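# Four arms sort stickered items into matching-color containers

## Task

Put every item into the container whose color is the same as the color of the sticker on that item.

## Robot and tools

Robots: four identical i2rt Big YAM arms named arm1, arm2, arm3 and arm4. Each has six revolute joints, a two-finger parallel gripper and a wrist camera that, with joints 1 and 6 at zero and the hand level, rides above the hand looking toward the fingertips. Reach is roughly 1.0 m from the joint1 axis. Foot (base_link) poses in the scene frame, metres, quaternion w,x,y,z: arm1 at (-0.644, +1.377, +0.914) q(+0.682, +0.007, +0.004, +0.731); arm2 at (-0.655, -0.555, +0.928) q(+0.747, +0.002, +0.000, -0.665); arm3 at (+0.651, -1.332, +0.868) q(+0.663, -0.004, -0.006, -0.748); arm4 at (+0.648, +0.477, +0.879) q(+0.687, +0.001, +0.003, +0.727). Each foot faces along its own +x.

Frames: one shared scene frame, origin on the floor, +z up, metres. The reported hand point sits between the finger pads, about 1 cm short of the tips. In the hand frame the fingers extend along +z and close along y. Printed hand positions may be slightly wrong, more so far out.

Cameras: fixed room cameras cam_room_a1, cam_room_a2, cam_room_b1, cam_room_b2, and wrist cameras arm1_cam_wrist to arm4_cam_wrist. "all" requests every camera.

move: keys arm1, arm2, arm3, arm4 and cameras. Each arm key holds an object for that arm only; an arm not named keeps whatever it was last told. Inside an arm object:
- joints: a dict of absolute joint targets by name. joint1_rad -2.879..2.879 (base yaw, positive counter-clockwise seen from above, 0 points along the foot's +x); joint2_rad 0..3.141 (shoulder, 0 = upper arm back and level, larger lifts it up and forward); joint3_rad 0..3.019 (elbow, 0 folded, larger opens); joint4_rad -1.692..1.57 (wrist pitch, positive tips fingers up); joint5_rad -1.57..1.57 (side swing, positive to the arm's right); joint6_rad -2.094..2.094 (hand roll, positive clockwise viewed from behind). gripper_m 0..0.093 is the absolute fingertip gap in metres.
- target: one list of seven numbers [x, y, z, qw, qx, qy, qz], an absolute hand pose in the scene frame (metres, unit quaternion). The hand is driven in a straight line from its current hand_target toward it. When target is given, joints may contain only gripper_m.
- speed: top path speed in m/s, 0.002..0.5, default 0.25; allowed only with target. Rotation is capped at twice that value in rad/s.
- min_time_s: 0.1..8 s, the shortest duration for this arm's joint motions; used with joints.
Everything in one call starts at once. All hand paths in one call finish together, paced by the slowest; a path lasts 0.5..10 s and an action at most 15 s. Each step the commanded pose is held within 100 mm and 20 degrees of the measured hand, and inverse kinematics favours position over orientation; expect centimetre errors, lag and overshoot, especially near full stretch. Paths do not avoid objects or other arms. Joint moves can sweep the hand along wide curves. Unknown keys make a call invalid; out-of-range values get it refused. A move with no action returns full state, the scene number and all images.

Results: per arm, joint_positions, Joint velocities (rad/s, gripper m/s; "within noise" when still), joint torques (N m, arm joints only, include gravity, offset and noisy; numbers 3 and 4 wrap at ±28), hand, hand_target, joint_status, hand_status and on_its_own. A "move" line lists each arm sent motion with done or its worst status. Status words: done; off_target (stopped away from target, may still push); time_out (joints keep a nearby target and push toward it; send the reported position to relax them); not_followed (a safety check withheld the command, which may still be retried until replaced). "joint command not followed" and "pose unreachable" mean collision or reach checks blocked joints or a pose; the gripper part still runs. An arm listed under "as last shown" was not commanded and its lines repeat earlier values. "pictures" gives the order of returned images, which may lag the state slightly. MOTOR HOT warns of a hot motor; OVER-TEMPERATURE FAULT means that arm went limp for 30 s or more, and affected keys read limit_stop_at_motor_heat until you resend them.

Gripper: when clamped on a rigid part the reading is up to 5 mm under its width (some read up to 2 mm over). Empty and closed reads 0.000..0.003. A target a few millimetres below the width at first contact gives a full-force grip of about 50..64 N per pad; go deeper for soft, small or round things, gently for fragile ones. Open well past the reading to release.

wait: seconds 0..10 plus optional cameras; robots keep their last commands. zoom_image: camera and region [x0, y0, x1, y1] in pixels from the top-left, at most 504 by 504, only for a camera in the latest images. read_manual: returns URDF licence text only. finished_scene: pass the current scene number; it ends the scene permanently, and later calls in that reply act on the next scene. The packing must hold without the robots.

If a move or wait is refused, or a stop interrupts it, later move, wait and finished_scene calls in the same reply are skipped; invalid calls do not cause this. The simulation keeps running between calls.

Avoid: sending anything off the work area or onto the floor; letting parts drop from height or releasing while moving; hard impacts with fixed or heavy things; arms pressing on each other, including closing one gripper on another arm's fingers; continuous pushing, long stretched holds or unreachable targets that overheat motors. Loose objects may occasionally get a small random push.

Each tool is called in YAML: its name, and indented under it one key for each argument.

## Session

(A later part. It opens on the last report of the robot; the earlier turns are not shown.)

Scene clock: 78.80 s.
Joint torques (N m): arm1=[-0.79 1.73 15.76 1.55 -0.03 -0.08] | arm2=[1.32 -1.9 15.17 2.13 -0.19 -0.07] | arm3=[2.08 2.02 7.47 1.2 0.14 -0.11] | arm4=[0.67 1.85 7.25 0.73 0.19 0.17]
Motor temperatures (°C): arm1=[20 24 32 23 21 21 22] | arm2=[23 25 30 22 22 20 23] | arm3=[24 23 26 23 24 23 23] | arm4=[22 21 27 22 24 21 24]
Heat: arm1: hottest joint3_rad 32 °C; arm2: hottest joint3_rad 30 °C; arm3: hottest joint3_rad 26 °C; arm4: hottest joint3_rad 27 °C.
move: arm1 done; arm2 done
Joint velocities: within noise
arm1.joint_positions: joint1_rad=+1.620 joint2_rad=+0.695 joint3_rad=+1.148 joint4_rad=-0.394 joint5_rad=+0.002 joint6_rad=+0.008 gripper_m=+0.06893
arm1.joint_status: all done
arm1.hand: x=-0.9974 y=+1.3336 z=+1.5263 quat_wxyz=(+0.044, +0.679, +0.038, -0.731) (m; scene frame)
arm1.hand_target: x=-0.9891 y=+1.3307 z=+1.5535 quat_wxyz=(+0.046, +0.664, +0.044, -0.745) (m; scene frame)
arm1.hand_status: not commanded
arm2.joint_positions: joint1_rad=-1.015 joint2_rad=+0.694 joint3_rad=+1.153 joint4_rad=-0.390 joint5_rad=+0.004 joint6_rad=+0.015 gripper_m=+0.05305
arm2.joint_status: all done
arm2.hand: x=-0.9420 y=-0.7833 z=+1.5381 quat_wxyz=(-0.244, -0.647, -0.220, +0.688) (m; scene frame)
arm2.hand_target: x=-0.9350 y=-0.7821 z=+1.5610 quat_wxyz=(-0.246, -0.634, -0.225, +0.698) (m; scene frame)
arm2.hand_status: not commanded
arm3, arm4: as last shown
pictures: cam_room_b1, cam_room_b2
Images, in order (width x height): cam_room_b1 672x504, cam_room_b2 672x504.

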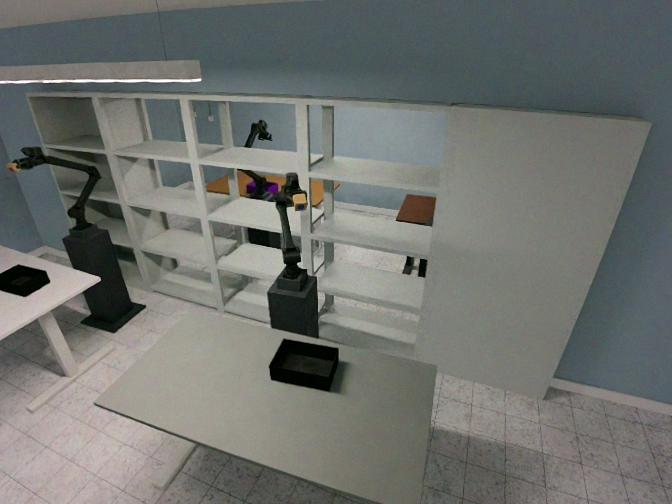

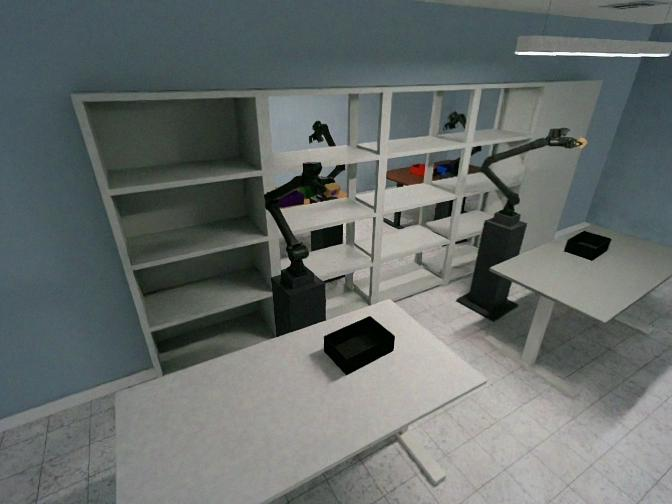

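move:
  arm1: {"joints":{"joint1_rad":-2.25,"joint4_rad":-1.49},"min_time_s":5}
  arm2: {"joints":{"joint1_rad":0.923,"joint4_rad":-1.49},"min_time_s":4}
  arm3: {"joints":{"joint1_rad":-1.97,"joint2_rad":0.9,"joint3_rad":1.03,"joint4_rad":-1.12,"joint5_rad":0,"joint6_rad":0},"min_time_s":4.5}
  arm4: {"joints":{"joint1_rad":0.9,"joint2_rad":0.92,"joint3_rad":1.03,"joint4_rad":-1.1,"joint5_rad":0,"joint6_rad":0},"min_time_s":4}
  cameras: []

move:
  arm1: {"target":[-0.27,1.117,1.14,0.271,0.2867,0.9149,-0.0849],"speed":0.25}
  arm2: {"target":[-0.28,-0.776,1.15,0.2741,0.2514,0.9252,-0.0745],"speed":0.25}
  cameras: ["arm1_cam_wrist","arm2_cam_wrist"]

move:
  arm1: {"target":[0.01,0.922,1.08,0.271,0.2867,0.9149,-0.0849],"speed":0.2}
  arm2: {"target":[0.01,-0.945,1.075,0.2741,0.2514,0.9252,-0.0745],"speed":0.2}
  cameras: ["arm1_cam_wrist","arm2_cam_wrist","arm3_cam_wrist","arm4_cam_wrist"]

Scene clock: 101.30 s.
Joint torques (N m): arm1=[-1.55 1.55 15.2 1.06 0.04 -0.05] | arm2=[1.08 -1.32 14.52 1.36 -0.07 -0.08] | arm3=[0.79 -4.25 9.17 1.78 0.02 -0.12] | arm4=[0.56 -4.25 9.33 1.55 0.15 0.16]
Motor temperatures (°C): arm1=[20 24 37 23 21 21 22] | arm2=[23 25 33 22 22 20 24] | arm3=[24 23 26 23 24 23 23] | arm4=[22 21 28 22 24 21 24]
Heat: arm1: hottest joint3_rad 37 °C; arm2: hottest joint3_rad 33 °C; arm3: hottest joint3_rad 26 °C; arm4: hottest joint3_rad 28 °C.
move: arm1 done; arm2 done; arm3 done; arm4 done
Joint velocities: within noise
arm1.joint_positions: joint1_rad=-2.244 joint2_rad=+0.695 joint3_rad=+1.148 joint4_rad=-1.482 joint5_rad=+0.000 joint6_rad=+0.007 gripper_m=+0.06895
arm1.joint_status: all done
arm1.hand: x=-0.4358 y=+1.2362 z=+1.2903 quat_wxyz=(-0.248, -0.290, -0.921, +0.080) (m; scene frame)
arm1.hand_target: x=-0.4351 y=+1.2341 z=+1.3127 quat_wxyz=(-0.266, -0.288, -0.916, +0.087) (m; scene frame)
arm1.hand_status: not commanded
arm2.joint_positions: joint1_rad=+0.919 joint2_rad=+0.694 joint3_rad=+1.153 joint4_rad=-1.478 joint5_rad=+0.001 joint6_rad=+0.014 gripper_m=+0.05305
arm2.joint_status: all done
arm2.hand: x=-0.4440 y=-0.6829 z=+1.3110 quat_wxyz=(-0.263, -0.262, -0.926, +0.069) (m; scene frame)
arm2.hand_target: x=-0.4430 y=-0.6821 z=+1.3302 quat_wxyz=(-0.277, -0.252, -0.924, +0.073) (m; scene frame)
arm2.hand_status: not commanded
arm3.joint_positions: joint1_rad=-1.962 joint2_rad=+0.892 joint3_rad=+1.036 joint4_rad=-1.135 joint5_rad=+0.000 joint6_rad=+0.007 gripper_m=+0.09399
arm3.joint_status: all done
arm3.hand: x=+0.3451 y=-1.1549 z=+1.1800 quat_wxyz=(+0.065, -0.927, +0.248, +0.275) (m; scene frame)
arm3.hand_target: x=+0.3432 y=-1.1508 z=+1.1762 quat_wxyz=(+0.067, -0.927, +0.248, +0.274) (m; scene frame)
arm3.hand_status: not commanded
arm4.joint_positions: joint1_rad=+0.901 joint2_rad=+0.908 joint3_rad=+1.030 joint4_rad=-1.117 joint5_rad=-0.002 joint6_rad=-0.013 gripper_m=+0.09398
arm4.joint_status: all done
arm4.hand: x=+0.3580 y=+0.6837 z=+1.1887 quat_wxyz=(-0.084, +0.916, -0.284, -0.272) (m; scene frame)
arm4.hand_target: x=+0.3536 y=+0.6875 z=+1.1874 quat_wxyz=(-0.084, +0.913, -0.290, -0.275) (m; scene frame)
arm4.hand_status: not commanded
pictures: none
No camera images: "cameras" was empty.

Scene clock: 103.03 s.
Joint torques (N m): arm1=[-2.84 -6.65 12.3 1.85 -0.07 -0.07] | arm2=[1.49 -9.58 10.84 2.67 0.15 -0.06] | arm3=[0.73 -4.42 9.18 1.72 0.02 -0.11] | arm4=[0.67 -4.6 9.26 1.58 0.17 0.14]
Motor temperatures (°C): arm1=[20 24 37 23 21 21 22] | arm2=[23 25 33 22 22 20 24] | arm3=[24 23 26 23 24 23 23] | arm4=[22 21 29 22 24 21 24]
Heat: arm1: hottest joint3_rad 37 °C; arm2: hottest joint3_rad 33 °C; arm3: hottest joint3_rad 26 °C; arm4: hottest joint3_rad 29 °C.
move: arm1 off_target; arm2 done
Joint velocities: within noise
arm1.joint_positions: joint1_rad=-2.244 joint2_rad=+1.185 joint3_rad=+0.987 joint4_rad=-0.822 joint5_rad=-0.008 joint6_rad=+0.006 gripper_m=+0.06895
arm1.joint_status: not commanded
arm1.hand: x=-0.2725 y=+1.1235 z=+1.1279 quat_wxyz=(-0.253, -0.288, -0.920, +0.078) (m; scene frame)
arm1.hand_target: x=-0.2702 y=+1.1173 z=+1.1400 quat_wxyz=(-0.271, -0.287, -0.915, +0.085) (m; scene frame)
arm1.hand_status: off_target (0.014 m and 2.3 deg from the pose sent, 0.254 m and 2.8 deg at the start)
arm2.joint_positions: joint1_rad=+0.919 joint2_rad=+1.142 joint3_rad=+0.955 joint4_rad=-0.823 joint5_rad=+0.002 joint6_rad=+0.014 gripper_m=+0.05305
arm2.joint_status: not commanded
arm2.hand: x=-0.2832 y=-0.7776 z=+1.1501 quat_wxyz=(-0.267, -0.261, -0.925, +0.070) (m; scene frame)
arm2.hand_target: x=-0.2800 y=-0.7761 z=+1.1501 quat_wxyz=(-0.274, -0.252, -0.925, +0.075) (m; scene frame)
arm2.hand_status: done (0.004 m and 1.5 deg from the pose sent, 0.248 m and 1.8 deg at the start)
arm3, arm4: as last shown
pictures: arm1_cam_wrist, arm2_cam_wrist
Images, in order (width x height): arm1_cam_wrist 672x504, arm2_cam_wrist 672x504.

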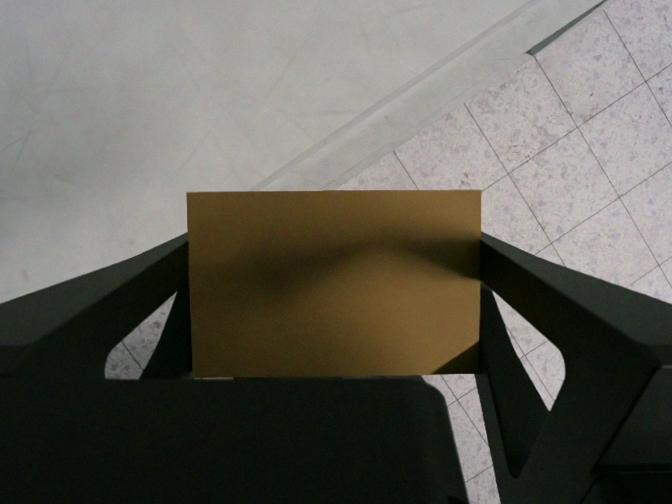

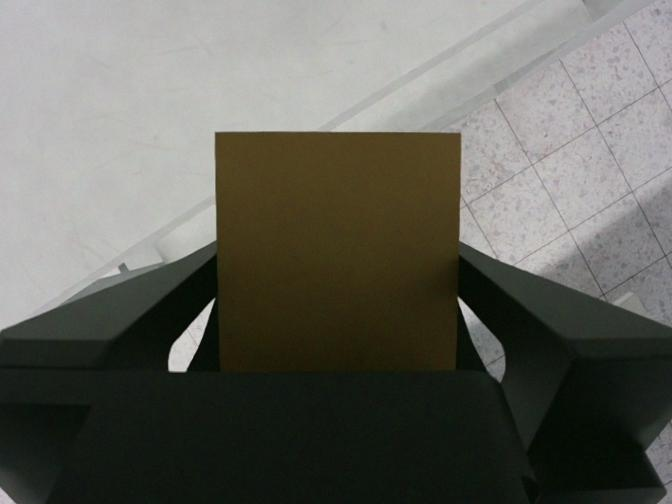

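Scene clock: 105.53 s.
Joint torques (N m): arm1=[-2.2 -19.49 17.51 0.7 0.02 0] | arm2=[1.38 -21.89 16.95 1.32 0.13 -0.07] | arm3=[0.85 -4.13 9.24 1.77 0.02 -0.11] | arm4=[0.67 -4.01 9.28 1.5 0.12 0.16]
Motor temperatures (°C): arm1=[20 24 37 23 21 21 22] | arm2=[23 25 34 22 22 20 24] | arm3=[24 23 26 23 24 23 23] | arm4=[22 21 29 22 24 21 24]
Heat: arm1: hottest joint3_rad 37 °C; arm2: hottest joint3_rad 34 °C; arm3: hottest joint3_rad 26 °C; arm4: hottest joint3_rad 29 °C.
move: arm1 off_target; arm2 off_target
Joint velocities: within noise
arm1.joint_positions: joint1_rad=-2.244 joint2_rad=+2.103 joint3_rad=+1.938 joint4_rad=-0.872 joint5_rad=-0.008 joint6_rad=+0.006 gripper_m=+0.06895
arm1.joint_status: not commanded
arm1.hand: x=-0.0031 y=+0.9367 z=+1.0488 quat_wxyz=(-0.246, -0.289, -0.922, +0.075) (m; scene frame)
arm1.hand_target: x=+0.0081 y=+0.9234 z=+1.0803 quat_wxyz=(-0.271, -0.287, -0.915, +0.085) (m; scene frame)
arm1.hand_status: off_target (0.037 m and 3.2 deg from the pose sent, 0.350 m and 2.3 deg at the start)
arm2.joint_positions: joint1_rad=+0.919 joint2_rad=+2.038 joint3_rad=+1.788 joint4_rad=-0.776 joint5_rad=+0.002 joint6_rad=+0.014 gripper_m=+0.05305
arm2.joint_status: not commanded
arm2.hand: x=-0.0091 y=-0.9397 z=+1.0594 quat_wxyz=(-0.260, -0.262, -0.927, +0.068) (m; scene frame)
arm2.hand_target: x=+0.0087 y=-0.9442 z=+1.0752 quat_wxyz=(-0.275, -0.252, -0.925, +0.075) (m; scene frame)
arm2.hand_status: off_target (0.025 m and 2.1 deg from the pose sent, 0.346 m and 1.5 deg at the start)
arm3, arm4: as last shown
pictures: arm1_cam_wrist, arm2_cam_wrist, arm3_cam_wrist, arm4_cam_wrist
Images, in order (width x height): arm1_cam_wrist 672x504, arm2_cam_wrist 672x504, arm3_cam_wrist 672x504, arm4_cam_wrist 672x504.

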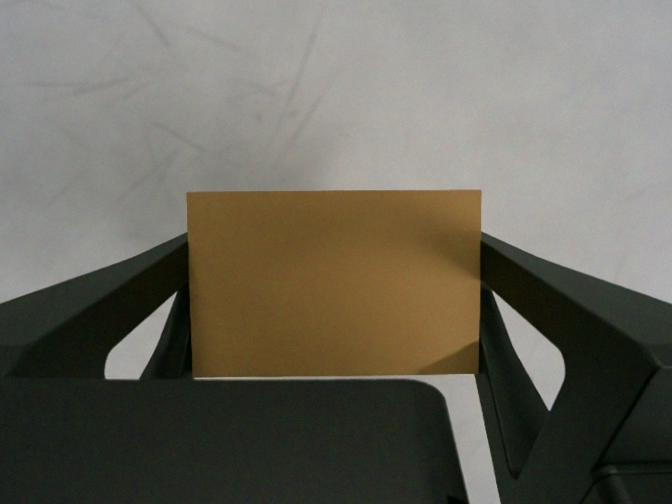

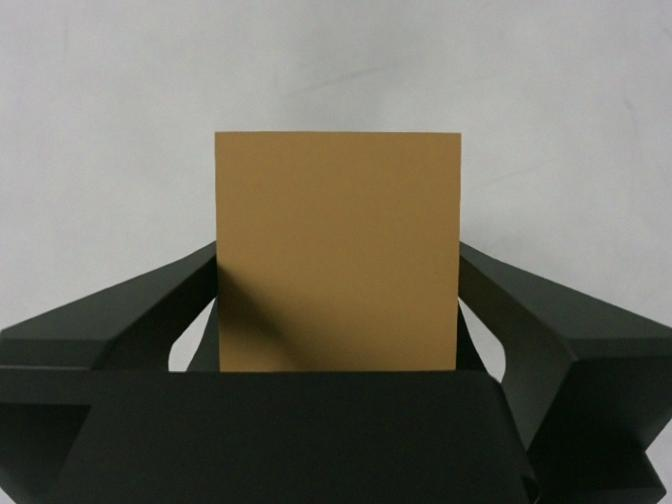

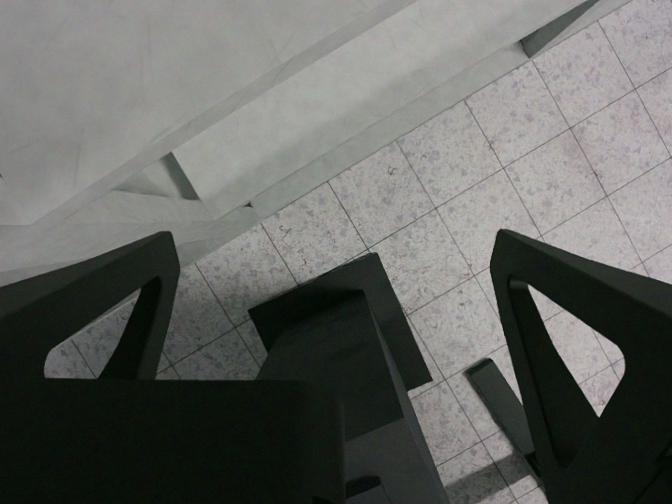

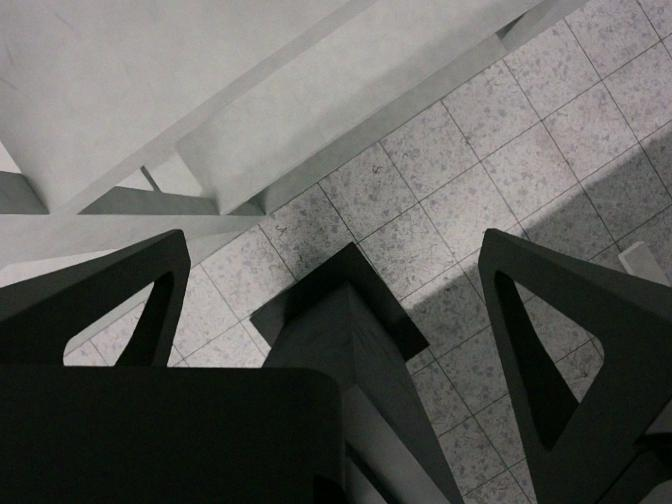

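move:
  arm1: {"target":[0.01,0.922,1.012,0.271,0.2867,0.9149,-0.0849],"speed":0.06}
  arm2: {"target":[0.01,-0.945,1.003,0.2741,0.2514,0.9252,-0.0745],"speed":0.06}
  cameras: []

move:
  arm1: {"target":[0.01,0.922,1.0,0.271,0.2867,0.9149,-0.0849],"speed":0.05}
  arm2: {"target":[0.01,-0.945,0.99,0.2741,0.2514,0.9252,-0.0745],"speed":0.05}
  cameras: ["arm1_cam_wrist","arm2_cam_wrist"]

Scene clock: 112.23 s.
Joint torques (N m): arm1=[-2.2 -18.55 11.45 1.95 0.08 -0.04] | arm2=[1.44 -21.77 10.44 2.71 0.1 -0.07] | arm3=[0.73 -4.31 9.24 1.72 0.02 -0.11] | arm4=[0.91 -4.01 9.13 1.46 0.14 0.17]
Motor temperatures (°C): arm1=[20 24 37 23 21 21 22] | arm2=[23 25 34 22 22 20 24] | arm3=[24 23 26 23 24 23 23] | arm4=[22 21 29 22 24 21 24]
Heat: arm1: hottest joint3_rad 37 °C; arm2: hottest joint3_rad 34 °C; arm3: hottest joint3_rad 26 °C; arm4: hottest joint3_rad 29 °C.
move: arm1 done; arm2 off_target
Joint velocities: within noise
arm1.joint_positions: joint1_rad=-2.244 joint2_rad=+2.138 joint3_rad=+1.901 joint4_rad=-0.748 joint5_rad=-0.008 joint6_rad=+0.006 gripper_m=+0.06895
arm1.joint_status: not commanded
arm1.hand: x=+0.0090 y=+0.9281 z=+1.0194 quat_wxyz=(-0.269, -0.286, -0.916, +0.083) (m; scene frame)
arm1.hand_target: x=+0.0098 y=+0.9222 z=+1.0119 quat_wxyz=(-0.271, -0.287, -0.915, +0.085) (m; scene frame)
arm1.hand_status: done (0.010 m and 0.4 deg from the pose sent, 0.042 m and 3.2 deg at the start)
arm2.joint_positions: joint1_rad=+0.919 joint2_rad=+2.089 joint3_rad=+1.768 joint4_rad=-0.654 joint5_rad=+0.002 joint6_rad=+0.013 gripper_m=+0.05305
arm2.joint_status: not commanded
arm2.hand: x=+0.0066 y=-0.9490 z=+1.0280 quat_wxyz=(-0.284, -0.260, -0.920, +0.075) (m; scene frame)
arm2.hand_target: x=+0.0092 y=-0.9447 z=+1.0035 quat_wxyz=(-0.274, -0.251, -0.925, +0.074) (m; scene frame)
arm2.hand_status: off_target (0.026 m and 1.6 deg from the pose sent, 0.060 m and 2.1 deg at the start)
arm3, arm4: as last shown
pictures: none
No camera images: "cameras" was empty.

Scene clock: 113.20 s.
Joint torques (N m): arm1=[-2.14 -18.14 10.56 1.87 0.02 0.01] | arm2=[1.44 -20.54 9.72 2.77 0.09 -0.07] | arm3=[0.67 -4.19 9.26 1.74 0.02 -0.11] | arm4=[0.91 -4.01 9.33 1.48 0.15 0.2]
Motor temperatures (°C): arm1=[20 24 37 23 21 21 22] | arm2=[23 25 34 22 22 20 24] | arm3=[24 23 26 23 24 23 23] | arm4=[22 21 29 22 24 21 24]
Heat: arm1: hottest joint3_rad 37 °C; arm2: hottest joint3_rad 34 °C; arm3: hottest joint3_rad 26 °C; arm4: hottest joint3_rad 29 °C.
move: arm1 off_target; arm2 off_target
Joint velocities: within noise
arm1.joint_positions: joint1_rad=-2.244 joint2_rad=+2.138 joint3_rad=+1.894 joint4_rad=-0.723 joint5_rad=-0.008 joint6_rad=+0.006 gripper_m=+0.06895
arm1.joint_status: not commanded
arm1.hand: x=+0.0116 y=+0.9263 z=+1.0192 quat_wxyz=(-0.277, -0.285, -0.913, +0.085) (m; scene frame)
arm1.hand_target: x=+0.0097 y=+0.9224 z=+1.0002 quat_wxyz=(-0.271, -0.287, -0.915, +0.085) (m; scene frame)
arm1.hand_status: off_target (0.020 m and 0.8 deg from the pose sent, 0.020 m and 0.3 deg at the start)
arm2.joint_positions: joint1_rad=+0.919 joint2_rad=+2.089 joint3_rad=+1.760 joint4_rad=-0.627 joint5_rad=+0.002 joint6_rad=+0.013 gripper_m=+0.05305
arm2.joint_status: not commanded
arm2.hand: x=+0.0092 y=-0.9505 z=+1.0279 quat_wxyz=(-0.293, -0.259, -0.917, +0.077) (m; scene frame)
arm2.hand_target: x=+0.0085 y=-0.9443 z=+0.9909 quat_wxyz=(-0.274, -0.251, -0.925, +0.074) (m; scene frame)
arm2.hand_status: off_target (0.038 m and 2.5 deg from the pose sent, 0.038 m and 1.6 deg at the start)
arm3, arm4: as last shown
pictures: arm1_cam_wrist, arm2_cam_wrist
Images, in order (width x height): arm1_cam_wrist 672x504, arm2_cam_wrist 672x504.

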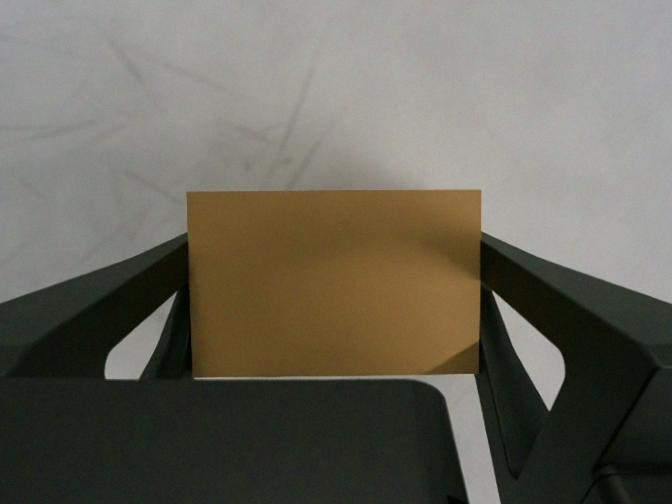

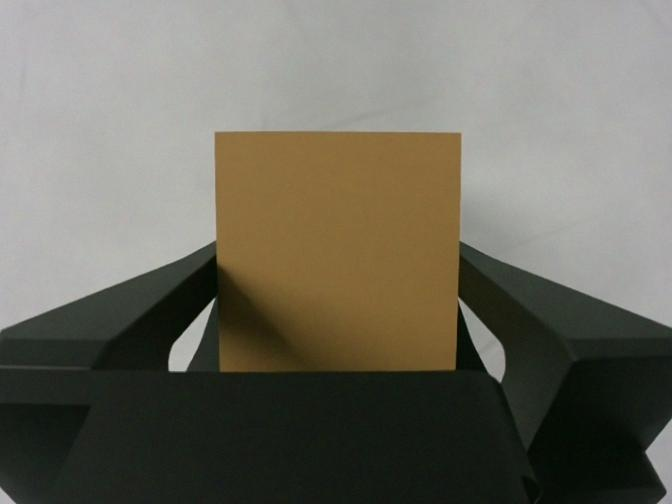

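Contact on both. Relieve, release, retreat.

move:
  arm1: {"target":[0.01,0.923,1.012,0.271,0.2867,0.9149,-0.0849],"speed":0.06}
  arm2: {"target":[0.012,-0.948,1.017,0.2741,0.2514,0.9252,-0.0745],"speed":0.05}
  cameras: []

move:
  arm1: {"joints":{"gripper_m":0.093}}
  arm2: {"joints":{"gripper_m":0.09}}
  cameras: ["arm1_cam_wrist","arm2_cam_wrist"]

move:
  arm1: {"target":[-0.11,1.006,1.13,0.271,0.2867,0.9149,-0.0849],"speed":0.15}
  arm2: {"target":[-0.11,-0.877,1.13,0.2741,0.2514,0.9252,-0.0745],"speed":0.15}
  cameras: ["arm1_cam_wrist"]

move:
  arm1: {"target":[-0.28,1.125,1.15,0.271,0.2867,0.9149,-0.0849],"speed":0.25}
  arm2: {"target":[-0.28,-0.776,1.15,0.2741,0.2514,0.9252,-0.0745],"speed":0.25}
  arm3: {"target":[0.045,-0.968,1.14,0.0759,-0.9239,0.2562,0.2737],"speed":0.25}
  arm4: {"target":[0.045,0.931,1.14,0.0838,-0.9161,0.2828,0.2714],"speed":0.25}
  cameras: ["arm3_cam_wrist","arm4_cam_wrist"]

Scene clock: 122.30 s.
Joint torques (N m): arm1=[-2.37 -18.73 11.96 0.95 0.06 -0.01] | arm2=[1.14 -21.95 13.78 0.73 0.04 -0.02] | arm3=[0.91 -4.25 9.2 1.74 0.03 -0.11] | arm4=[1.32 -4.19 9.22 1.44 0.13 0.16]
Motor temperatures (°C): arm1=[20 25 36 23 21 21 22] | arm2=[23 26 33 22 22 20 24] | arm3=[24 23 27 23 24 23 23] | arm4=[22 21 30 22 24 21 24]
Heat: arm1: hottest joint3_rad 36 °C; arm2: hottest joint3_rad 33 °C; arm3: hottest joint3_rad 27 °C; arm4: hottest joint3_rad 30 °C.
move: arm1 done; arm2 done
Joint velocities: within noise
arm1.joint_positions: joint1_rad=-2.244 joint2_rad=+2.138 joint3_rad=+1.894 joint4_rad=-0.723 joint5_rad=-0.008 joint6_rad=+0.006 gripper_m=+0.06895
arm1.joint_status: not commanded
arm1.hand: x=+0.0116 y=+0.9263 z=+1.0192 quat_wxyz=(-0.277, -0.285, -0.913, +0.085) (m; scene frame)
arm1.hand_target: x=+0.0100 y=+0.9231 z=+1.0120 quat_wxyz=(-0.271, -0.287, -0.915, +0.085) (m; scene frame)
arm1.hand_status: done (0.008 m and 0.8 deg from the pose sent, 0.008 m and 0.8 deg at the start)
arm2.joint_positions: joint1_rad=+0.919 joint2_rad=+2.089 joint3_rad=+1.760 joint4_rad=-0.640 joint5_rad=+0.002 joint6_rad=+0.007 gripper_m=+0.05305
arm2.joint_status: not commanded
arm2.hand: x=+0.0069 y=-0.9492 z=+1.0260 quat_wxyz=(-0.286, -0.257, -0.920, +0.077) (m; scene frame)
arm2.hand_target: x=+0.0117 y=-0.9479 z=+1.0172 quat_wxyz=(-0.275, -0.251, -0.925, +0.075) (m; scene frame)
arm2.hand_status: done (0.010 m and 1.7 deg from the pose sent, 0.011 m and 2.5 deg at the start)
arm3, arm4: as last shown
pictures: none
No camera images: "cameras" was empty.

Scene clock: 122.87 s.
Joint torques (N m): arm1=[-2.43 -19.08 11.99 1.11 0 0.02] | arm2=[1.26 -22.01 13.71 1.31 0.05 -0.02] | arm3=[0.73 -4.13 9.26 1.76 0.02 -0.11] | arm4=[0.79 -4.07 9.18 1.51 0.14 0.16]
Motor temperatures (°C): arm1=[20 25 36 23 21 21 22] | arm2=[23 26 33 22 22 20 24] | arm3=[24 23 27 23 24 23 23] | arm4=[22 21 30 22 24 21 24]
Heat: arm1: hottest joint3_rad 36 °C; arm2: hottest joint3_rad 33 °C; arm3: hottest joint3_rad 27 °C; arm4: hottest joint3_rad 30 °C.
move: arm1 done; arm2 done
Joint velocities: within noise
arm1.joint_positions: joint1_rad=-2.244 joint2_rad=+2.138 joint3_rad=+1.894 joint4_rad=-0.723 joint5_rad=-0.008 joint6_rad=+0.006 gripper_m=+0.09297
arm1.joint_status: all done
arm1.hand: x=+0.0116 y=+0.9263 z=+1.0192 quat_wxyz=(-0.277, -0.285, -0.913, +0.085) (m; scene frame)
arm1.hand_target: x=+0.0100 y=+0.9231 z=+1.0122 quat_wxyz=(-0.271, -0.287, -0.915, +0.085) (m; scene frame)
arm1.hand_status: not commanded
arm2.joint_positions: joint1_rad=+0.919 joint2_rad=+2.090 joint3_rad=+1.760 joint4_rad=-0.654 joint5_rad=+0.002 joint6_rad=+0.007 gripper_m=+0.08994
arm2.joint_status: all done
arm2.hand: x=+0.0044 y=-0.9476 z=+1.0235 quat_wxyz=(-0.279, -0.257, -0.922, +0.075) (m; scene frame)
arm2.hand_target: x=+0.0117 y=-0.9479 z=+1.0171 quat_wxyz=(-0.275, -0.251, -0.925, +0.075) (m; scene frame)
arm2.hand_status: not commanded
arm3, arm4: as last shown
pictures: arm1_cam_wrist, arm2_cam_wrist
Images, in order (width x height): arm1_cam_wrist 672x504, arm2_cam_wrist 672x504.

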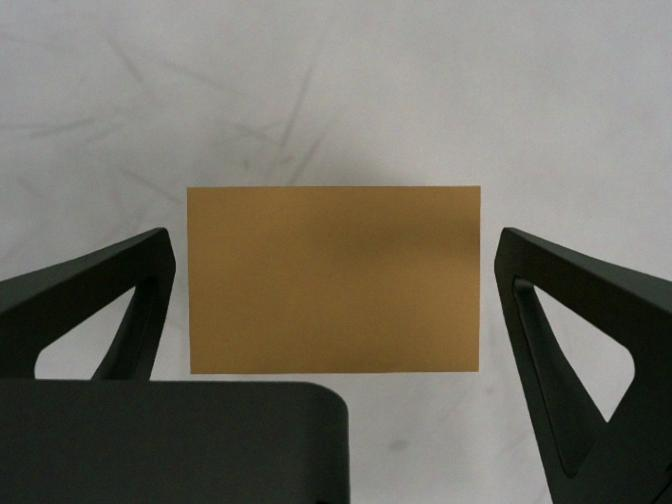

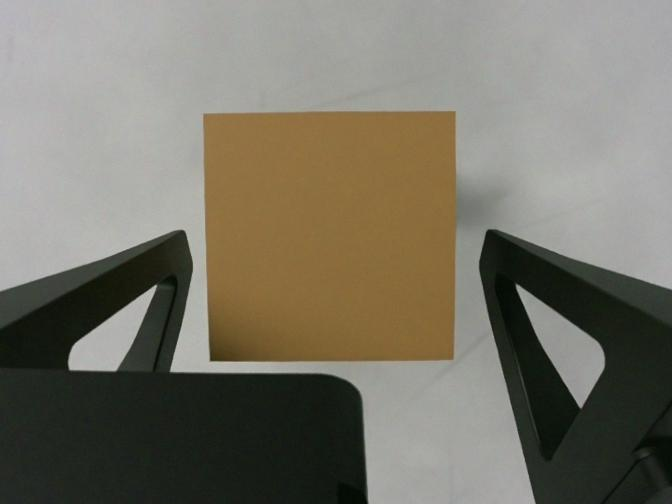

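Scene clock: 124.83 s.
Joint torques (N m): arm1=[-2.26 -14.97 11.47 0.76 0.03 -0.06] | arm2=[1.14 -18.61 10.28 1.32 0.04 -0.02] | arm3=[0.67 -4.31 9.18 1.73 0.02 -0.12] | arm4=[0.85 -4.13 9.22 1.7 0.15 0.15]
Motor temperatures (°C): arm1=[20 25 36 23 21 21 22] | arm2=[23 26 33 22 22 20 24] | arm3=[24 23 27 23 24 23 23] | arm4=[22 21 30 22 24 21 24]
Heat: arm1: hottest joint3_rad 36 °C; arm2: hottest joint3_rad 33 °C; arm3: hottest joint3_rad 27 °C; arm4: hottest joint3_rad 30 °C.
move: arm1 done; arm2 off_target
Joint velocities: within noise
arm1.joint_positions: joint1_rad=-2.244 joint2_rad=+1.698 joint3_rad=+1.507 joint4_rad=-0.793 joint5_rad=-0.008 joint6_rad=+0.008 gripper_m=+0.09297
arm1.joint_status: not commanded
arm1.hand: x=-0.1054 y=+1.0081 z=+1.1234 quat_wxyz=(-0.270, -0.287, -0.915, +0.083) (m; scene frame)
arm1.hand_target: x=-0.1099 y=+1.0061 z=+1.1298 quat_wxyz=(-0.271, -0.287, -0.915, +0.085) (m; scene frame)
arm1.hand_status: done (0.008 m and 0.3 deg from the pose sent, 0.183 m and 0.7 deg at the start)
arm2.joint_positions: joint1_rad=+0.919 joint2_rad=+1.671 joint3_rad=+1.444 joint4_rad=-0.741 joint5_rad=+0.002 joint6_rad=+0.007 gripper_m=+0.08994
arm2.joint_status: not commanded
arm2.hand: x=-0.1053 y=-0.8831 z=+1.1384 quat_wxyz=(-0.287, -0.257, -0.920, +0.077) (m; scene frame)
arm2.hand_target: x=-0.1100 y=-0.8771 z=+1.1302 quat_wxyz=(-0.274, -0.251, -0.925, +0.075) (m; scene frame)
arm2.hand_status: off_target (0.011 m and 1.7 deg from the pose sent, 0.172 m and 1.0 deg at the start)
arm3, arm4: as last shown
pictures: arm1_cam_wrist
Images, in order (width x height): arm1_cam_wrist 672x504.

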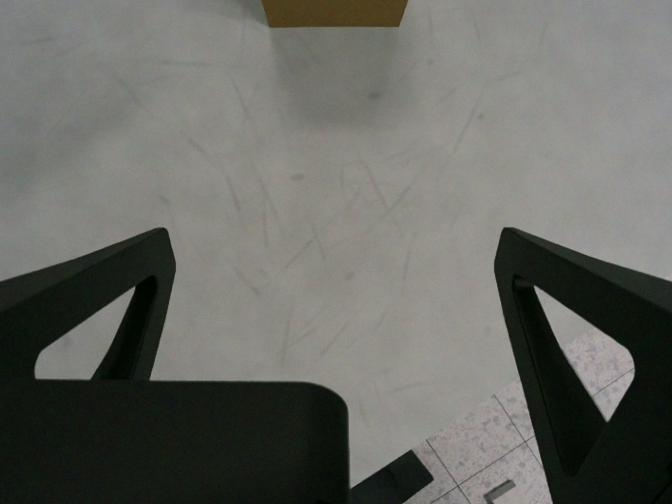

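Scene clock: 127.27 s.
Joint torques (N m): arm1=[-2.9 -6.18 11.49 1.01 0.07 -0.07] | arm2=[1.44 -9.82 10.41 1.35 0.12 0.01] | arm3=[0.44 -20.89 14.45 0.66 0.11 -0.1] | arm4=[0.44 -22.53 13.2 0.42 -0.04 -0.06]
Motor temperatures (°C): arm1=[20 25 36 23 21 21 22] | arm2=[23 26 34 22 22 20 24] | arm3=[24 23 27 23 24 23 23] | arm4=[22 21 31 22 24 21 24]
Heat: arm1: hottest joint3_rad 36 °C; arm2: hottest joint3_rad 34 °C; arm3: hottest joint3_rad 27 °C; arm4: hottest joint3_rad 31 °C.
move: arm1 done; arm2 done; arm3 off_target; arm4 off_target
Joint velocities: within noise
arm1.joint_positions: joint1_rad=-2.244 joint2_rad=+1.141 joint3_rad=+0.990 joint4_rad=-0.830 joint5_rad=-0.008 joint6_rad=+0.007 gripper_m=+0.09297
arm1.joint_status: not commanded
arm1.hand: x=-0.2765 y=+1.1266 z=+1.1471 quat_wxyz=(-0.271, -0.287, -0.915, +0.083) (m; scene frame)
arm1.hand_target: x=-0.2799 y=+1.1251 z=+1.1499 quat_wxyz=(-0.271, -0.287, -0.915, +0.085) (m; scene frame)
arm1.hand_status: done (0.005 m and 0.2 deg from the pose sent, 0.212 m and 0.3 deg at the start)
arm2.joint_positions: joint1_rad=+0.919 joint2_rad=+1.144 joint3_rad=+0.961 joint4_rad=-0.789 joint5_rad=+0.002 joint6_rad=+0.007 gripper_m=+0.08994
arm2.joint_status: not commanded
arm2.hand: x=-0.2755 y=-0.7822 z=+1.1571 quat_wxyz=(-0.285, -0.257, -0.920, +0.076) (m; scene frame)
arm2.hand_target: x=-0.2800 y=-0.7762 z=+1.1501 quat_wxyz=(-0.274, -0.251, -0.925, +0.075) (m; scene frame)
arm2.hand_status: done (0.010 m and 1.5 deg from the pose sent, 0.205 m and 1.7 deg at the start)
arm3.joint_positions: joint1_rad=-1.967 joint2_rad=+1.824 joint3_rad=+1.787 joint4_rad=-0.993 joint5_rad=+0.012 joint6_rad=+0.006 gripper_m=+0.09399
arm3.joint_status: not commanded
arm3.hand: x=+0.0507 y=-0.9840 z=+1.1154 quat_wxyz=(+0.067, -0.931, +0.252, +0.255) (m; scene frame)
arm3.hand_target: x=+0.0463 y=-0.9688 z=+1.1400 quat_wxyz=(+0.076, -0.924, +0.256, +0.274) (m; scene frame)
arm3.hand_status: off_target (0.030 m and 2.6 deg from the pose sent, 0.356 m and 1.6 deg at the start)
arm4.joint_positions: joint1_rad=+0.874 joint2_rad=+1.972 joint3_rad=+1.981 joint4_rad=-1.032 joint5_rad=-0.018 joint6_rad=-0.030 gripper_m=+0.09398
arm4.joint_status: not commanded
arm4.hand: x=+0.0511 y=+0.9200 z=+1.1248 quat_wxyz=(-0.079, +0.919, -0.287, -0.260) (m; scene frame)
arm4.hand_target: x=+0.0458 y=+0.9305 z=+1.1399 quat_wxyz=(-0.084, +0.916, -0.283, -0.272) (m; scene frame)
arm4.hand_status: off_target (0.020 m and 1.5 deg from the pose sent, 0.402 m and 0.2 deg at the start)
pictures: arm3_cam_wrist, arm4_cam_wrist
Images, in order (width x height): arm3_cam_wrist 672x504, arm4_cam_wrist 672x504.

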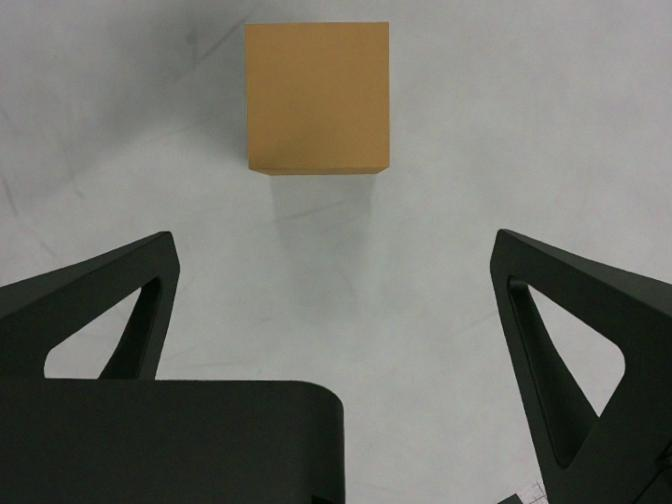

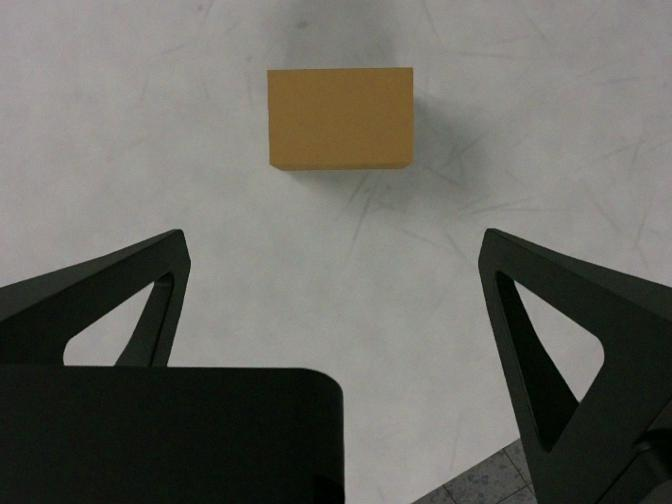

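move:
  arm1: {"joints":{"joint2_rad":0.7,"joint3_rad":1.2,"joint4_rad":-1.49,"joint5_rad":0,"joint6_rad":0},"min_time_s":3}
  arm2: {"joints":{"joint2_rad":0.7,"joint3_rad":1.2,"joint4_rad":-1.49,"joint5_rad":0,"joint6_rad":0},"min_time_s":3}
  arm3: {"target":[-0.01,-0.952,1.052,0.0759,-0.9239,0.2562,0.2737],"speed":0.1}
  arm4: {"target":[-0.006,0.967,1.022,0.0838,-0.9161,0.2828,0.2714],"speed":0.1}
  cameras: ["arm3_cam_wrist","arm4_cam_wrist"]

Scene clock: 140.93 s.
Joint torques (N m): arm1=[-2.84 1.2 15.76 0.9 0.15 -0.09] | arm2=[1.49 -2.08 15.2 1.21 -0.11 0] | arm3=[1.79 -22.48 14.22 1.59 0.13 0.03] | arm4=[0.91 -24.35 13.05 1.32 -0.02 -0.05]
Motor temperatures (°C): arm1=[20 25 36 23 21 21 22] | arm2=[23 26 35 22 22 20 23] | arm3=[24 24 29 23 24 23 23] | arm4=[22 24 36 22 24 21 24]
Heat: arm1: hottest joint3_rad 36 °C; arm2: hottest joint3_rad 35 °C; arm3: hottest joint3_rad 29 °C; arm4: hottest joint3_rad 36 °C.
move: arm1 done; arm2 done; arm3 off_target; arm4 off_target
Joint velocities: within noise
arm1.joint_positions: joint1_rad=-2.244 joint2_rad=+0.703 joint3_rad=+1.143 joint4_rad=-1.481 joint5_rad=-0.002 joint6_rad=+0.007 gripper_m=+0.09297
arm1.joint_status: all done
arm1.hand: x=-0.4342 y=+1.2354 z=+1.2861 quat_wxyz=(-0.243, -0.290, -0.922, +0.077) (m; scene frame)
arm1.hand_target: x=-0.4354 y=+1.2338 z=+1.3127 quat_wxyz=(-0.266, -0.288, -0.916, +0.087) (m; scene frame)
arm1.hand_status: not commanded
arm2.joint_positions: joint1_rad=+0.919 joint2_rad=+0.704 joint3_rad=+1.146 joint4_rad=-1.476 joint5_rad=+0.002 joint6_rad=+0.007 gripper_m=+0.08994
arm2.joint_status: all done
arm2.hand: x=-0.4419 y=-0.6842 z=+1.3056 quat_wxyz=(-0.256, -0.259, -0.929, +0.068) (m; scene frame)
arm2.hand_target: x=-0.4424 y=-0.6814 z=+1.3304 quat_wxyz=(-0.277, -0.250, -0.925, +0.073) (m; scene frame)
arm2.hand_status: not commanded
arm3.joint_positions: joint1_rad=-1.967 joint2_rad=+1.993 joint3_rad=+1.825 joint4_rad=-0.877 joint5_rad=+0.022 joint6_rad=+0.010 gripper_m=+0.09399
arm3.joint_status: not commanded
arm3.hand: x=+0.0095 y=-0.9597 z=+1.0312 quat_wxyz=(+0.069, -0.932, +0.256, +0.247) (m; scene frame)
arm3.hand_target: x=-0.0085 y=-0.9531 z=+1.0524 quat_wxyz=(+0.076, -0.924, +0.256, +0.274) (m; scene frame)
arm3.hand_status: off_target (0.030 m and 3.3 deg from the pose sent, 0.093 m and 2.6 deg at the start)
arm4.joint_positions: joint1_rad=+0.874 joint2_rad=+2.179 joint3_rad=+2.036 joint4_rad=-0.894 joint5_rad=-0.017 joint6_rad=-0.032 gripper_m=+0.09398
arm4.joint_status: not commanded
arm4.hand: x=+0.0069 y=+0.9524 z=+1.0153 quat_wxyz=(-0.077, +0.921, -0.287, -0.253) (m; scene frame)
arm4.hand_target: x=-0.0049 y=+0.9661 z=+1.0222 quat_wxyz=(-0.084, +0.916, -0.283, -0.272) (m; scene frame)
arm4.hand_status: off_target (0.021 m and 2.3 deg from the pose sent, 0.127 m and 1.5 deg at the start)
pictures: arm3_cam_wrist, arm4_cam_wrist
Images, in order (width x height): arm3_cam_wrist 672x504, arm4_cam_wrist 672x504.

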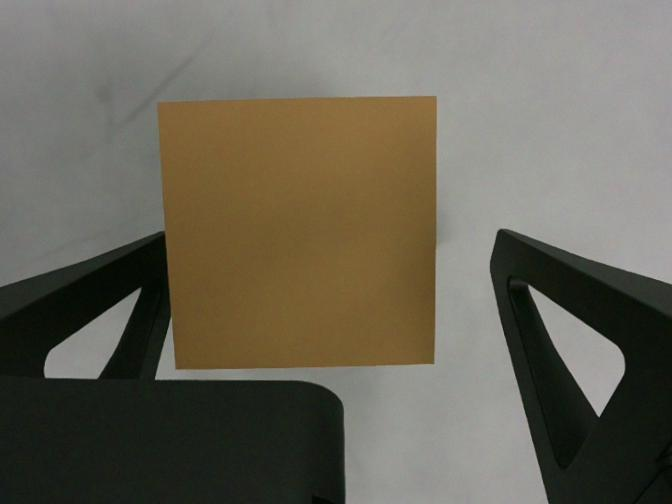

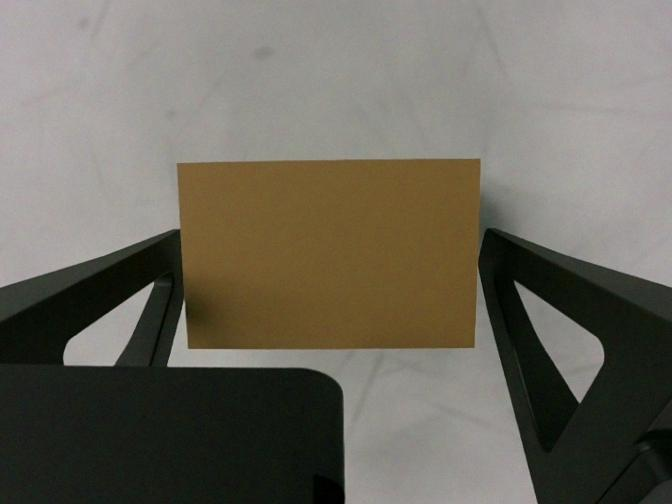

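move:
  arm3: {"joints":{"gripper_m":0.047}}
  arm4: {"joints":{"gripper_m":0.06}}
  cameras: ["arm3_cam_wrist","arm4_cam_wrist"]

move:
  arm3: {"target":[0.07,-0.99,1.11,0.0759,-0.9239,0.2562,0.2737],"speed":0.12}
  arm4: {"target":[0.07,0.91,1.09,0.0838,-0.9161,0.2828,0.2714],"speed":0.12}
  cameras: ["arm3_cam_wrist","arm4_cam_wrist"]

Scene clock: 146.17 s.
Joint torques (N m): arm1=[-2.73 1.03 15.75 0.91 0.09 0] | arm2=[1.26 -2.32 15.2 1.24 -0.11 -0.01] | arm3=[1.79 -22.53 14.22 1.59 0.11 0.02] | arm4=[0.79 -24.64 12.92 1.33 -0.02 -0.05]
Motor temperatures (°C): arm1=[20 25 37 23 21 21 22] | arm2=[23 25 36 22 22 20 23] | arm3=[24 24 30 23 24 23 23] | arm4=[22 24 36 22 24 21 24]
Heat: arm1: hottest joint3_rad 37 °C; arm2: hottest joint3_rad 36 °C; arm3: hottest joint3_rad 30 °C; arm4: hottest joint3_rad 36 °C.
move: arm3 off_target; arm4 off_target
Joint velocities: within noise
arm1, arm2: as last shown
arm3.joint_positions: joint1_rad=-1.967 joint2_rad=+1.993 joint3_rad=+1.825 joint4_rad=-0.876 joint5_rad=+0.023 joint6_rad=+0.011 gripper_m=+0.05310
arm3.joint_status: gripper_m off_target (ended at +0.05313, target +0.04700)
arm3.hand: x=+0.0095 y=-0.9596 z=+1.0312 quat_wxyz=(+0.070, -0.932, +0.257, +0.247) (m; scene frame)
arm3.hand_target: x=-0.0085 y=-0.9531 z=+1.0524 quat_wxyz=(+0.076, -0.924, +0.256, +0.274) (m; scene frame)
arm3.hand_status: not commanded
arm4.joint_positions: joint1_rad=+0.874 joint2_rad=+2.179 joint3_rad=+2.036 joint4_rad=-0.894 joint5_rad=-0.018 joint6_rad=-0.032 gripper_m=+0.06933
arm4.joint_status: gripper_m off_target (ended at +0.06936, target +0.06000)
arm4.hand: x=+0.0067 y=+0.9524 z=+1.0155 quat_wxyz=(-0.077, +0.921, -0.287, -0.254) (m; scene frame)
arm4.hand_target: x=-0.0049 y=+0.9661 z=+1.0222 quat_wxyz=(-0.084, +0.916, -0.283, -0.272) (m; scene frame)
arm4.hand_status: not commanded
pictures: arm3_cam_wrist, arm4_cam_wrist
Images, in order (width x height): arm3_cam_wrist 672x504, arm4_cam_wrist 672x504.

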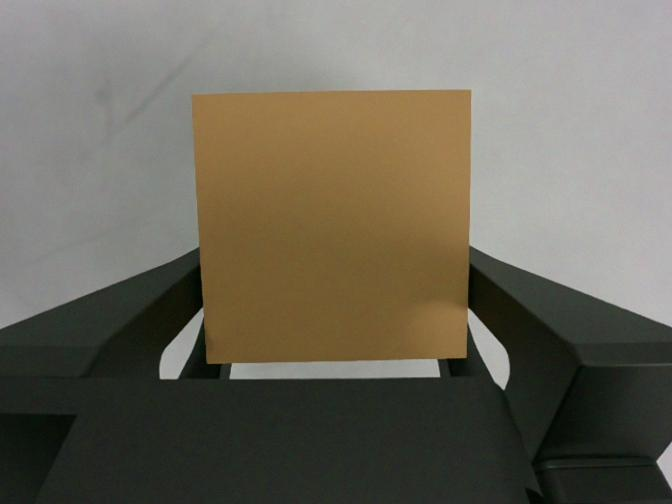

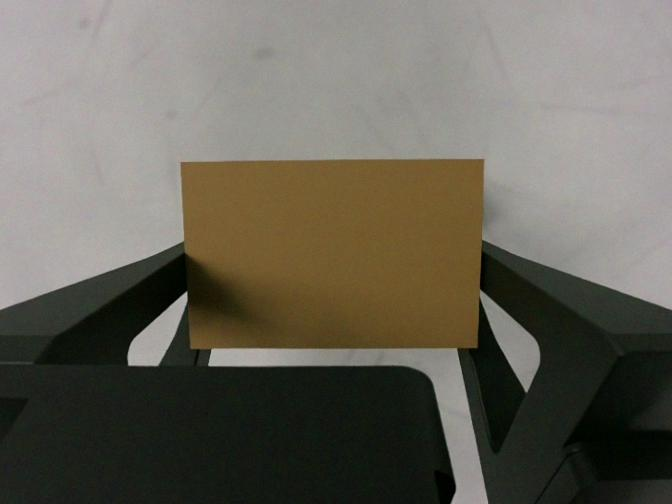

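Scene clock: 147.83 s.
Joint torques (N m): arm1=[-2.26 1.14 15.87 0.9 0.11 -0.07] | arm2=[1.32 -2.2 15.2 1.24 -0.11 0] | arm3=[1.32 -21.66 9.28 0.88 -0.08 -0.06] | arm4=[0.15 -23.71 9.2 1.11 -0.04 -0.05]
Motor temperatures (°C): arm1=[20 24 37 23 21 21 22] | arm2=[23 25 36 22 22 20 23] | arm3=[24 24 30 23 24 23 23] | arm4=[22 24 36 22 24 21 25]
Heat: arm1: hottest joint3_rad 37 °C; arm2: hottest joint3_rad 36 °C; arm3: hottest joint3_rad 30 °C; arm4: hottest joint3_rad 36 °C.
move: arm3 done; arm4 off_target
Joint velocities: within noise
arm1, arm2: as last shown
arm3.joint_positions: joint1_rad=-1.967 joint2_rad=+1.763 joint3_rad=+1.656 joint4_rad=-0.886 joint5_rad=+0.023 joint6_rad=+0.011 gripper_m=+0.05310
arm3.joint_status: not commanded
arm3.hand: x=+0.0653 y=-0.9904 z=+1.1027 quat_wxyz=(+0.076, -0.925, +0.255, +0.271) (m; scene frame)
arm3.hand_target: x=+0.0699 y=-0.9901 z=+1.1099 quat_wxyz=(+0.076, -0.924, +0.256, +0.274) (m; scene frame)
arm3.hand_status: done (0.009 m and 0.4 deg from the pose sent, 0.104 m and 3.3 deg at the start)
arm4.joint_positions: joint1_rad=+0.874 joint2_rad=+1.913 joint3_rad=+1.772 joint4_rad=-0.879 joint5_rad=-0.018 joint6_rad=-0.032 gripper_m=+0.06933
arm4.joint_status: not commanded
arm4.hand: x=+0.0691 y=+0.9064 z=+1.0798 quat_wxyz=(-0.079, +0.918, -0.286, -0.261) (m; scene frame)
arm4.hand_target: x=+0.0699 y=+0.9099 z=+1.0901 quat_wxyz=(-0.084, +0.916, -0.283, -0.271) (m; scene frame)
arm4.hand_status: off_target (0.011 m and 1.3 deg from the pose sent, 0.107 m and 2.3 deg at the start)
pictures: arm3_cam_wrist, arm4_cam_wrist
Images, in order (width x height): arm3_cam_wrist 672x504, arm4_cam_wrist 672x504.

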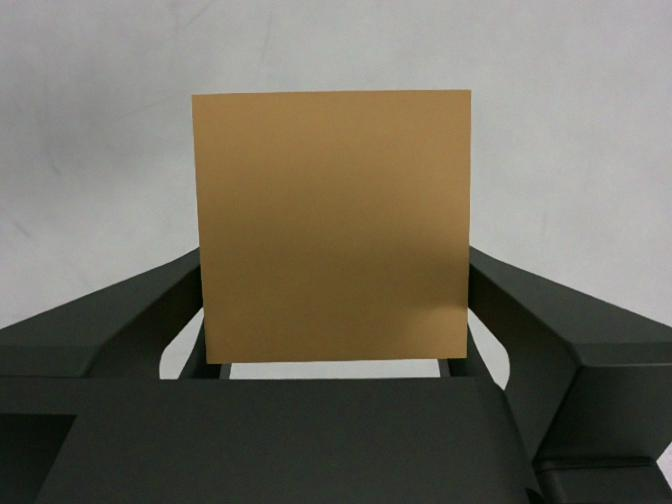

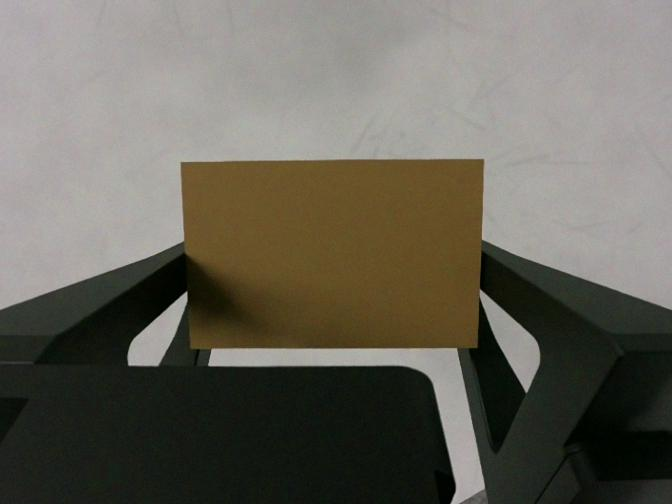

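move:
  arm3: {"target":[0.35,-1.152,1.20,0.0759,-0.9239,0.2562,0.2737],"speed":0.25}
  arm4: {"target":[0.35,0.69,1.19,0.0838,-0.9161,0.2828,0.2714],"speed":0.25}
  cameras: []

move:
  arm3: {"joints":{"joint2_rad":0.7,"joint3_rad":1.2,"joint4_rad":-1.49,"joint5_rad":0,"joint6_rad":0},"min_time_s":2.5}
  arm4: {"joints":{"joint2_rad":0.7,"joint3_rad":1.2,"joint4_rad":-1.49,"joint5_rad":0,"joint6_rad":0},"min_time_s":2.5}
  cameras: []

move:
  arm3: {"joints":{"joint1_rad":0.969},"min_time_s":4}
  arm4: {"joints":{"joint1_rad":-1.131},"min_time_s":3}
  cameras: ["arm3_cam_wrist","arm4_cam_wrist"]

Scene clock: 169.67 s.
Joint torques (N m): arm1=[-3.14 1.32 15.77 0.9 0.11 -0.05] | arm2=[1.44 -2.32 15.23 1.24 -0.11 0] | arm3=[1.55 -4.19 9.33 0.94 0.1 -0.01] | arm4=[1.79 -4.48 9.39 0.61 0.23 0.15]
Motor temperatures (°C): arm1=[20 24 40 23 21 21 22] | arm2=[23 25 39 22 22 20 23] | arm3=[24 24 30 23 24 23 24] | arm4=[22 25 34 22 24 21 25]
Heat: arm1: hottest joint3_rad 40 °C; arm2: hottest joint3_rad 39 °C; arm3: hottest joint3_rad 30 °C; arm4: hottest joint3_rad 34 °C.
move: arm3 done; arm4 done
Joint velocities: within noise
arm1, arm2: as last shown
arm3.joint_positions: joint1_rad=-1.967 joint2_rad=+0.884 joint3_rad=+1.091 joint4_rad=-1.178 joint5_rad=+0.023 joint6_rad=+0.011 gripper_m=+0.05310
arm3.joint_status: not commanded
arm3.hand: x=+0.3503 y=-1.1512 z=+1.2049 quat_wxyz=(+0.078, -0.922, +0.254, +0.281) (m; scene frame)
arm3.hand_target: x=+0.3500 y=-1.1520 z=+1.2000 quat_wxyz=(+0.076, -0.924, +0.256, +0.274) (m; scene frame)
arm3.hand_status: done (0.005 m and 0.9 deg from the pose sent, 0.342 m and 0.4 deg at the start)
arm4.joint_positions: joint1_rad=+0.890 joint2_rad=+0.927 joint3_rad=+1.047 joint4_rad=-1.097 joint5_rad=-0.008 joint6_rad=-0.032 gripper_m=+0.06933
arm4.joint_status: not commanded
arm4.hand: x=+0.3512 y=+0.6921 z=+1.1942 quat_wxyz=(-0.088, +0.914, -0.279, -0.280) (m; scene frame)
arm4.hand_target: x=+0.3500 y=+0.6901 z=+1.1901 quat_wxyz=(-0.084, +0.916, -0.283, -0.272) (m; scene frame)
arm4.hand_status: done (0.005 m and 1.2 deg from the pose sent, 0.371 m and 1.4 deg at the start)
pictures: none
No camera images: "cameras" was empty.

Scene clock: 172.53 s.
Joint torques (N m): arm1=[-2.55 1.03 15.76 0.8 0.09 -0.05] | arm2=[1.38 -2.26 15.23 1.25 -0.11 -0.01] | arm3=[1.49 -2.02 13.74 0.73 -0.08 -0.12] | arm4=[1.49 -1.85 12.15 0.43 0.21 0.19]
Motor temperatures (°C): arm1=[20 24 40 23 21 21 22] | arm2=[23 25 40 22 22 20 23] | arm3=[24 24 30 23 24 23 24] | arm4=[22 25 34 22 24 21 26]
Heat: arm1: hottest joint3_rad 40 °C; arm2: hottest joint3_rad 40 °C; arm3: hottest joint3_rad 30 °C; arm4: hottest joint3_rad 34 °C.
move: arm3 done; arm4 done
Joint velocities: within noise
arm1, arm2: as last shown
arm3.joint_positions: joint1_rad=-1.967 joint2_rad=+0.706 joint3_rad=+1.143 joint4_rad=-1.484 joint5_rad=+0.002 joint6_rad=+0.008 gripper_m=+0.05310
arm3.joint_status: all done
arm3.hand: x=+0.4355 y=-1.2032 z=+1.2404 quat_wxyz=(+0.060, -0.933, +0.253, +0.248) (m; scene frame)
arm3.hand_target: x=+0.4355 y=-1.2043 z=+1.2679 quat_wxyz=(+0.066, -0.927, +0.245, +0.275) (m; scene frame)
arm3.hand_status: not commanded
arm4.joint_positions: joint1_rad=+0.890 joint2_rad=+0.707 joint3_rad=+1.147 joint4_rad=-1.479 joint5_rad=-0.004 joint6_rad=-0.014 gripper_m=+0.06933
arm4.joint_status: all done
arm4.hand: x=+0.4473 y=+0.6242 z=+1.2566 quat_wxyz=(-0.078, +0.920, -0.290, -0.251) (m; scene frame)
arm4.hand_target: x=+0.4484 y=+0.6220 z=+1.2818 quat_wxyz=(-0.085, +0.912, -0.291, -0.274) (m; scene frame)
arm4.hand_status: not commanded
pictures: none
No camera images: "cameras" was empty.

Scene clock: 176.87 s.
Joint torques (N m): arm1=[-2.73 1.79 15.66 0.95 0.1 -0.07] | arm2=[1.38 -2.2 15.25 1.28 -0.11 0] | arm3=[2.02 -1.38 13.72 0.8 0.07 -0.11] | arm4=[0.91 -1.96 12.15 0.46 0.17 0.16]
Motor temperatures (°C): arm1=[20 24 41 23 21 21 22] | arm2=[23 25 40 22 22 20 23] | arm3=[24 24 31 23 24 23 24] | arm4=[22 24 35 22 24 21 26]
Heat: arm1: hottest joint3_rad 41 °C; arm2: hottest joint3_rad 40 °C; arm3: hottest joint3_rad 31 °C; arm4: hottest joint3_rad 35 °C.
move: arm3 done; arm4 done
Joint velocities: within noise
arm1, arm2: as last shown
arm3.joint_positions: joint1_rad=+0.959 joint2_rad=+0.706 joint3_rad=+1.143 joint4_rad=-1.484 joint5_rad=-0.001 joint6_rad=+0.007 gripper_m=+0.05311
arm3.joint_status: all done
arm3.hand: x=+0.8346 y=-1.4924 z=+1.2449 quat_wxyz=(-0.245, -0.347, -0.900, +0.097) (m; scene frame)
arm3.hand_target: x=+0.8355 y=-1.4899 z=+1.2723 quat_wxyz=(-0.271, -0.337, -0.895, +0.107) (m; scene frame)
arm3.hand_status: not commanded
arm4.joint_positions: joint1_rad=-1.129 joint2_rad=+0.707 joint3_rad=+1.147 joint4_rad=-1.479 joint5_rad=-0.002 joint6_rad=-0.013 gripper_m=+0.06935
arm4.joint_status: all done
arm4.hand: x=+0.8687 y=+0.5977 z=+1.2547 quat_wxyz=(-0.252, +0.245, -0.934, -0.063) (m; scene frame)
arm4.hand_target: x=+0.8673 y=+0.5961 z=+1.2799 quat_wxyz=(-0.275, +0.236, -0.930, -0.069) (m; scene frame)
arm4.hand_status: not commanded
pictures: arm3_cam_wrist, arm4_cam_wrist
Images, in order (width x height): arm3_cam_wrist 672x504, arm4_cam_wrist 672x504.

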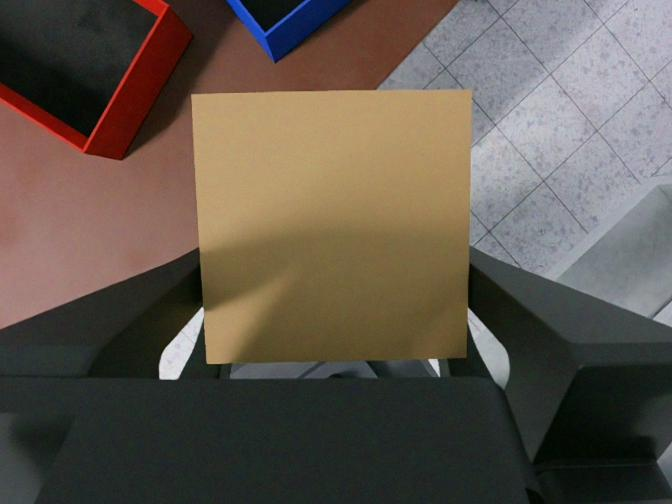

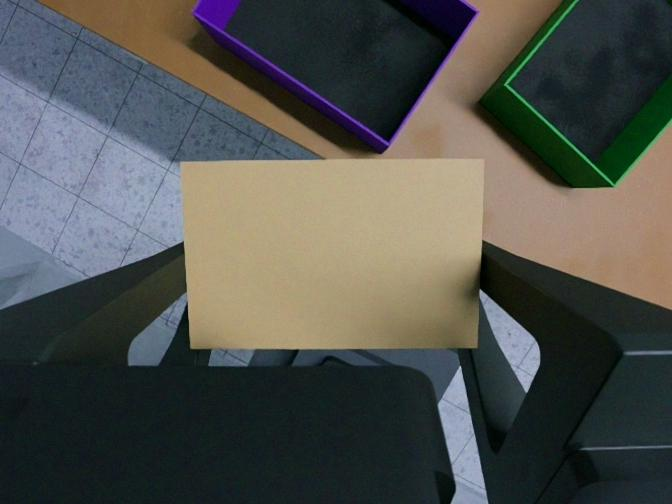

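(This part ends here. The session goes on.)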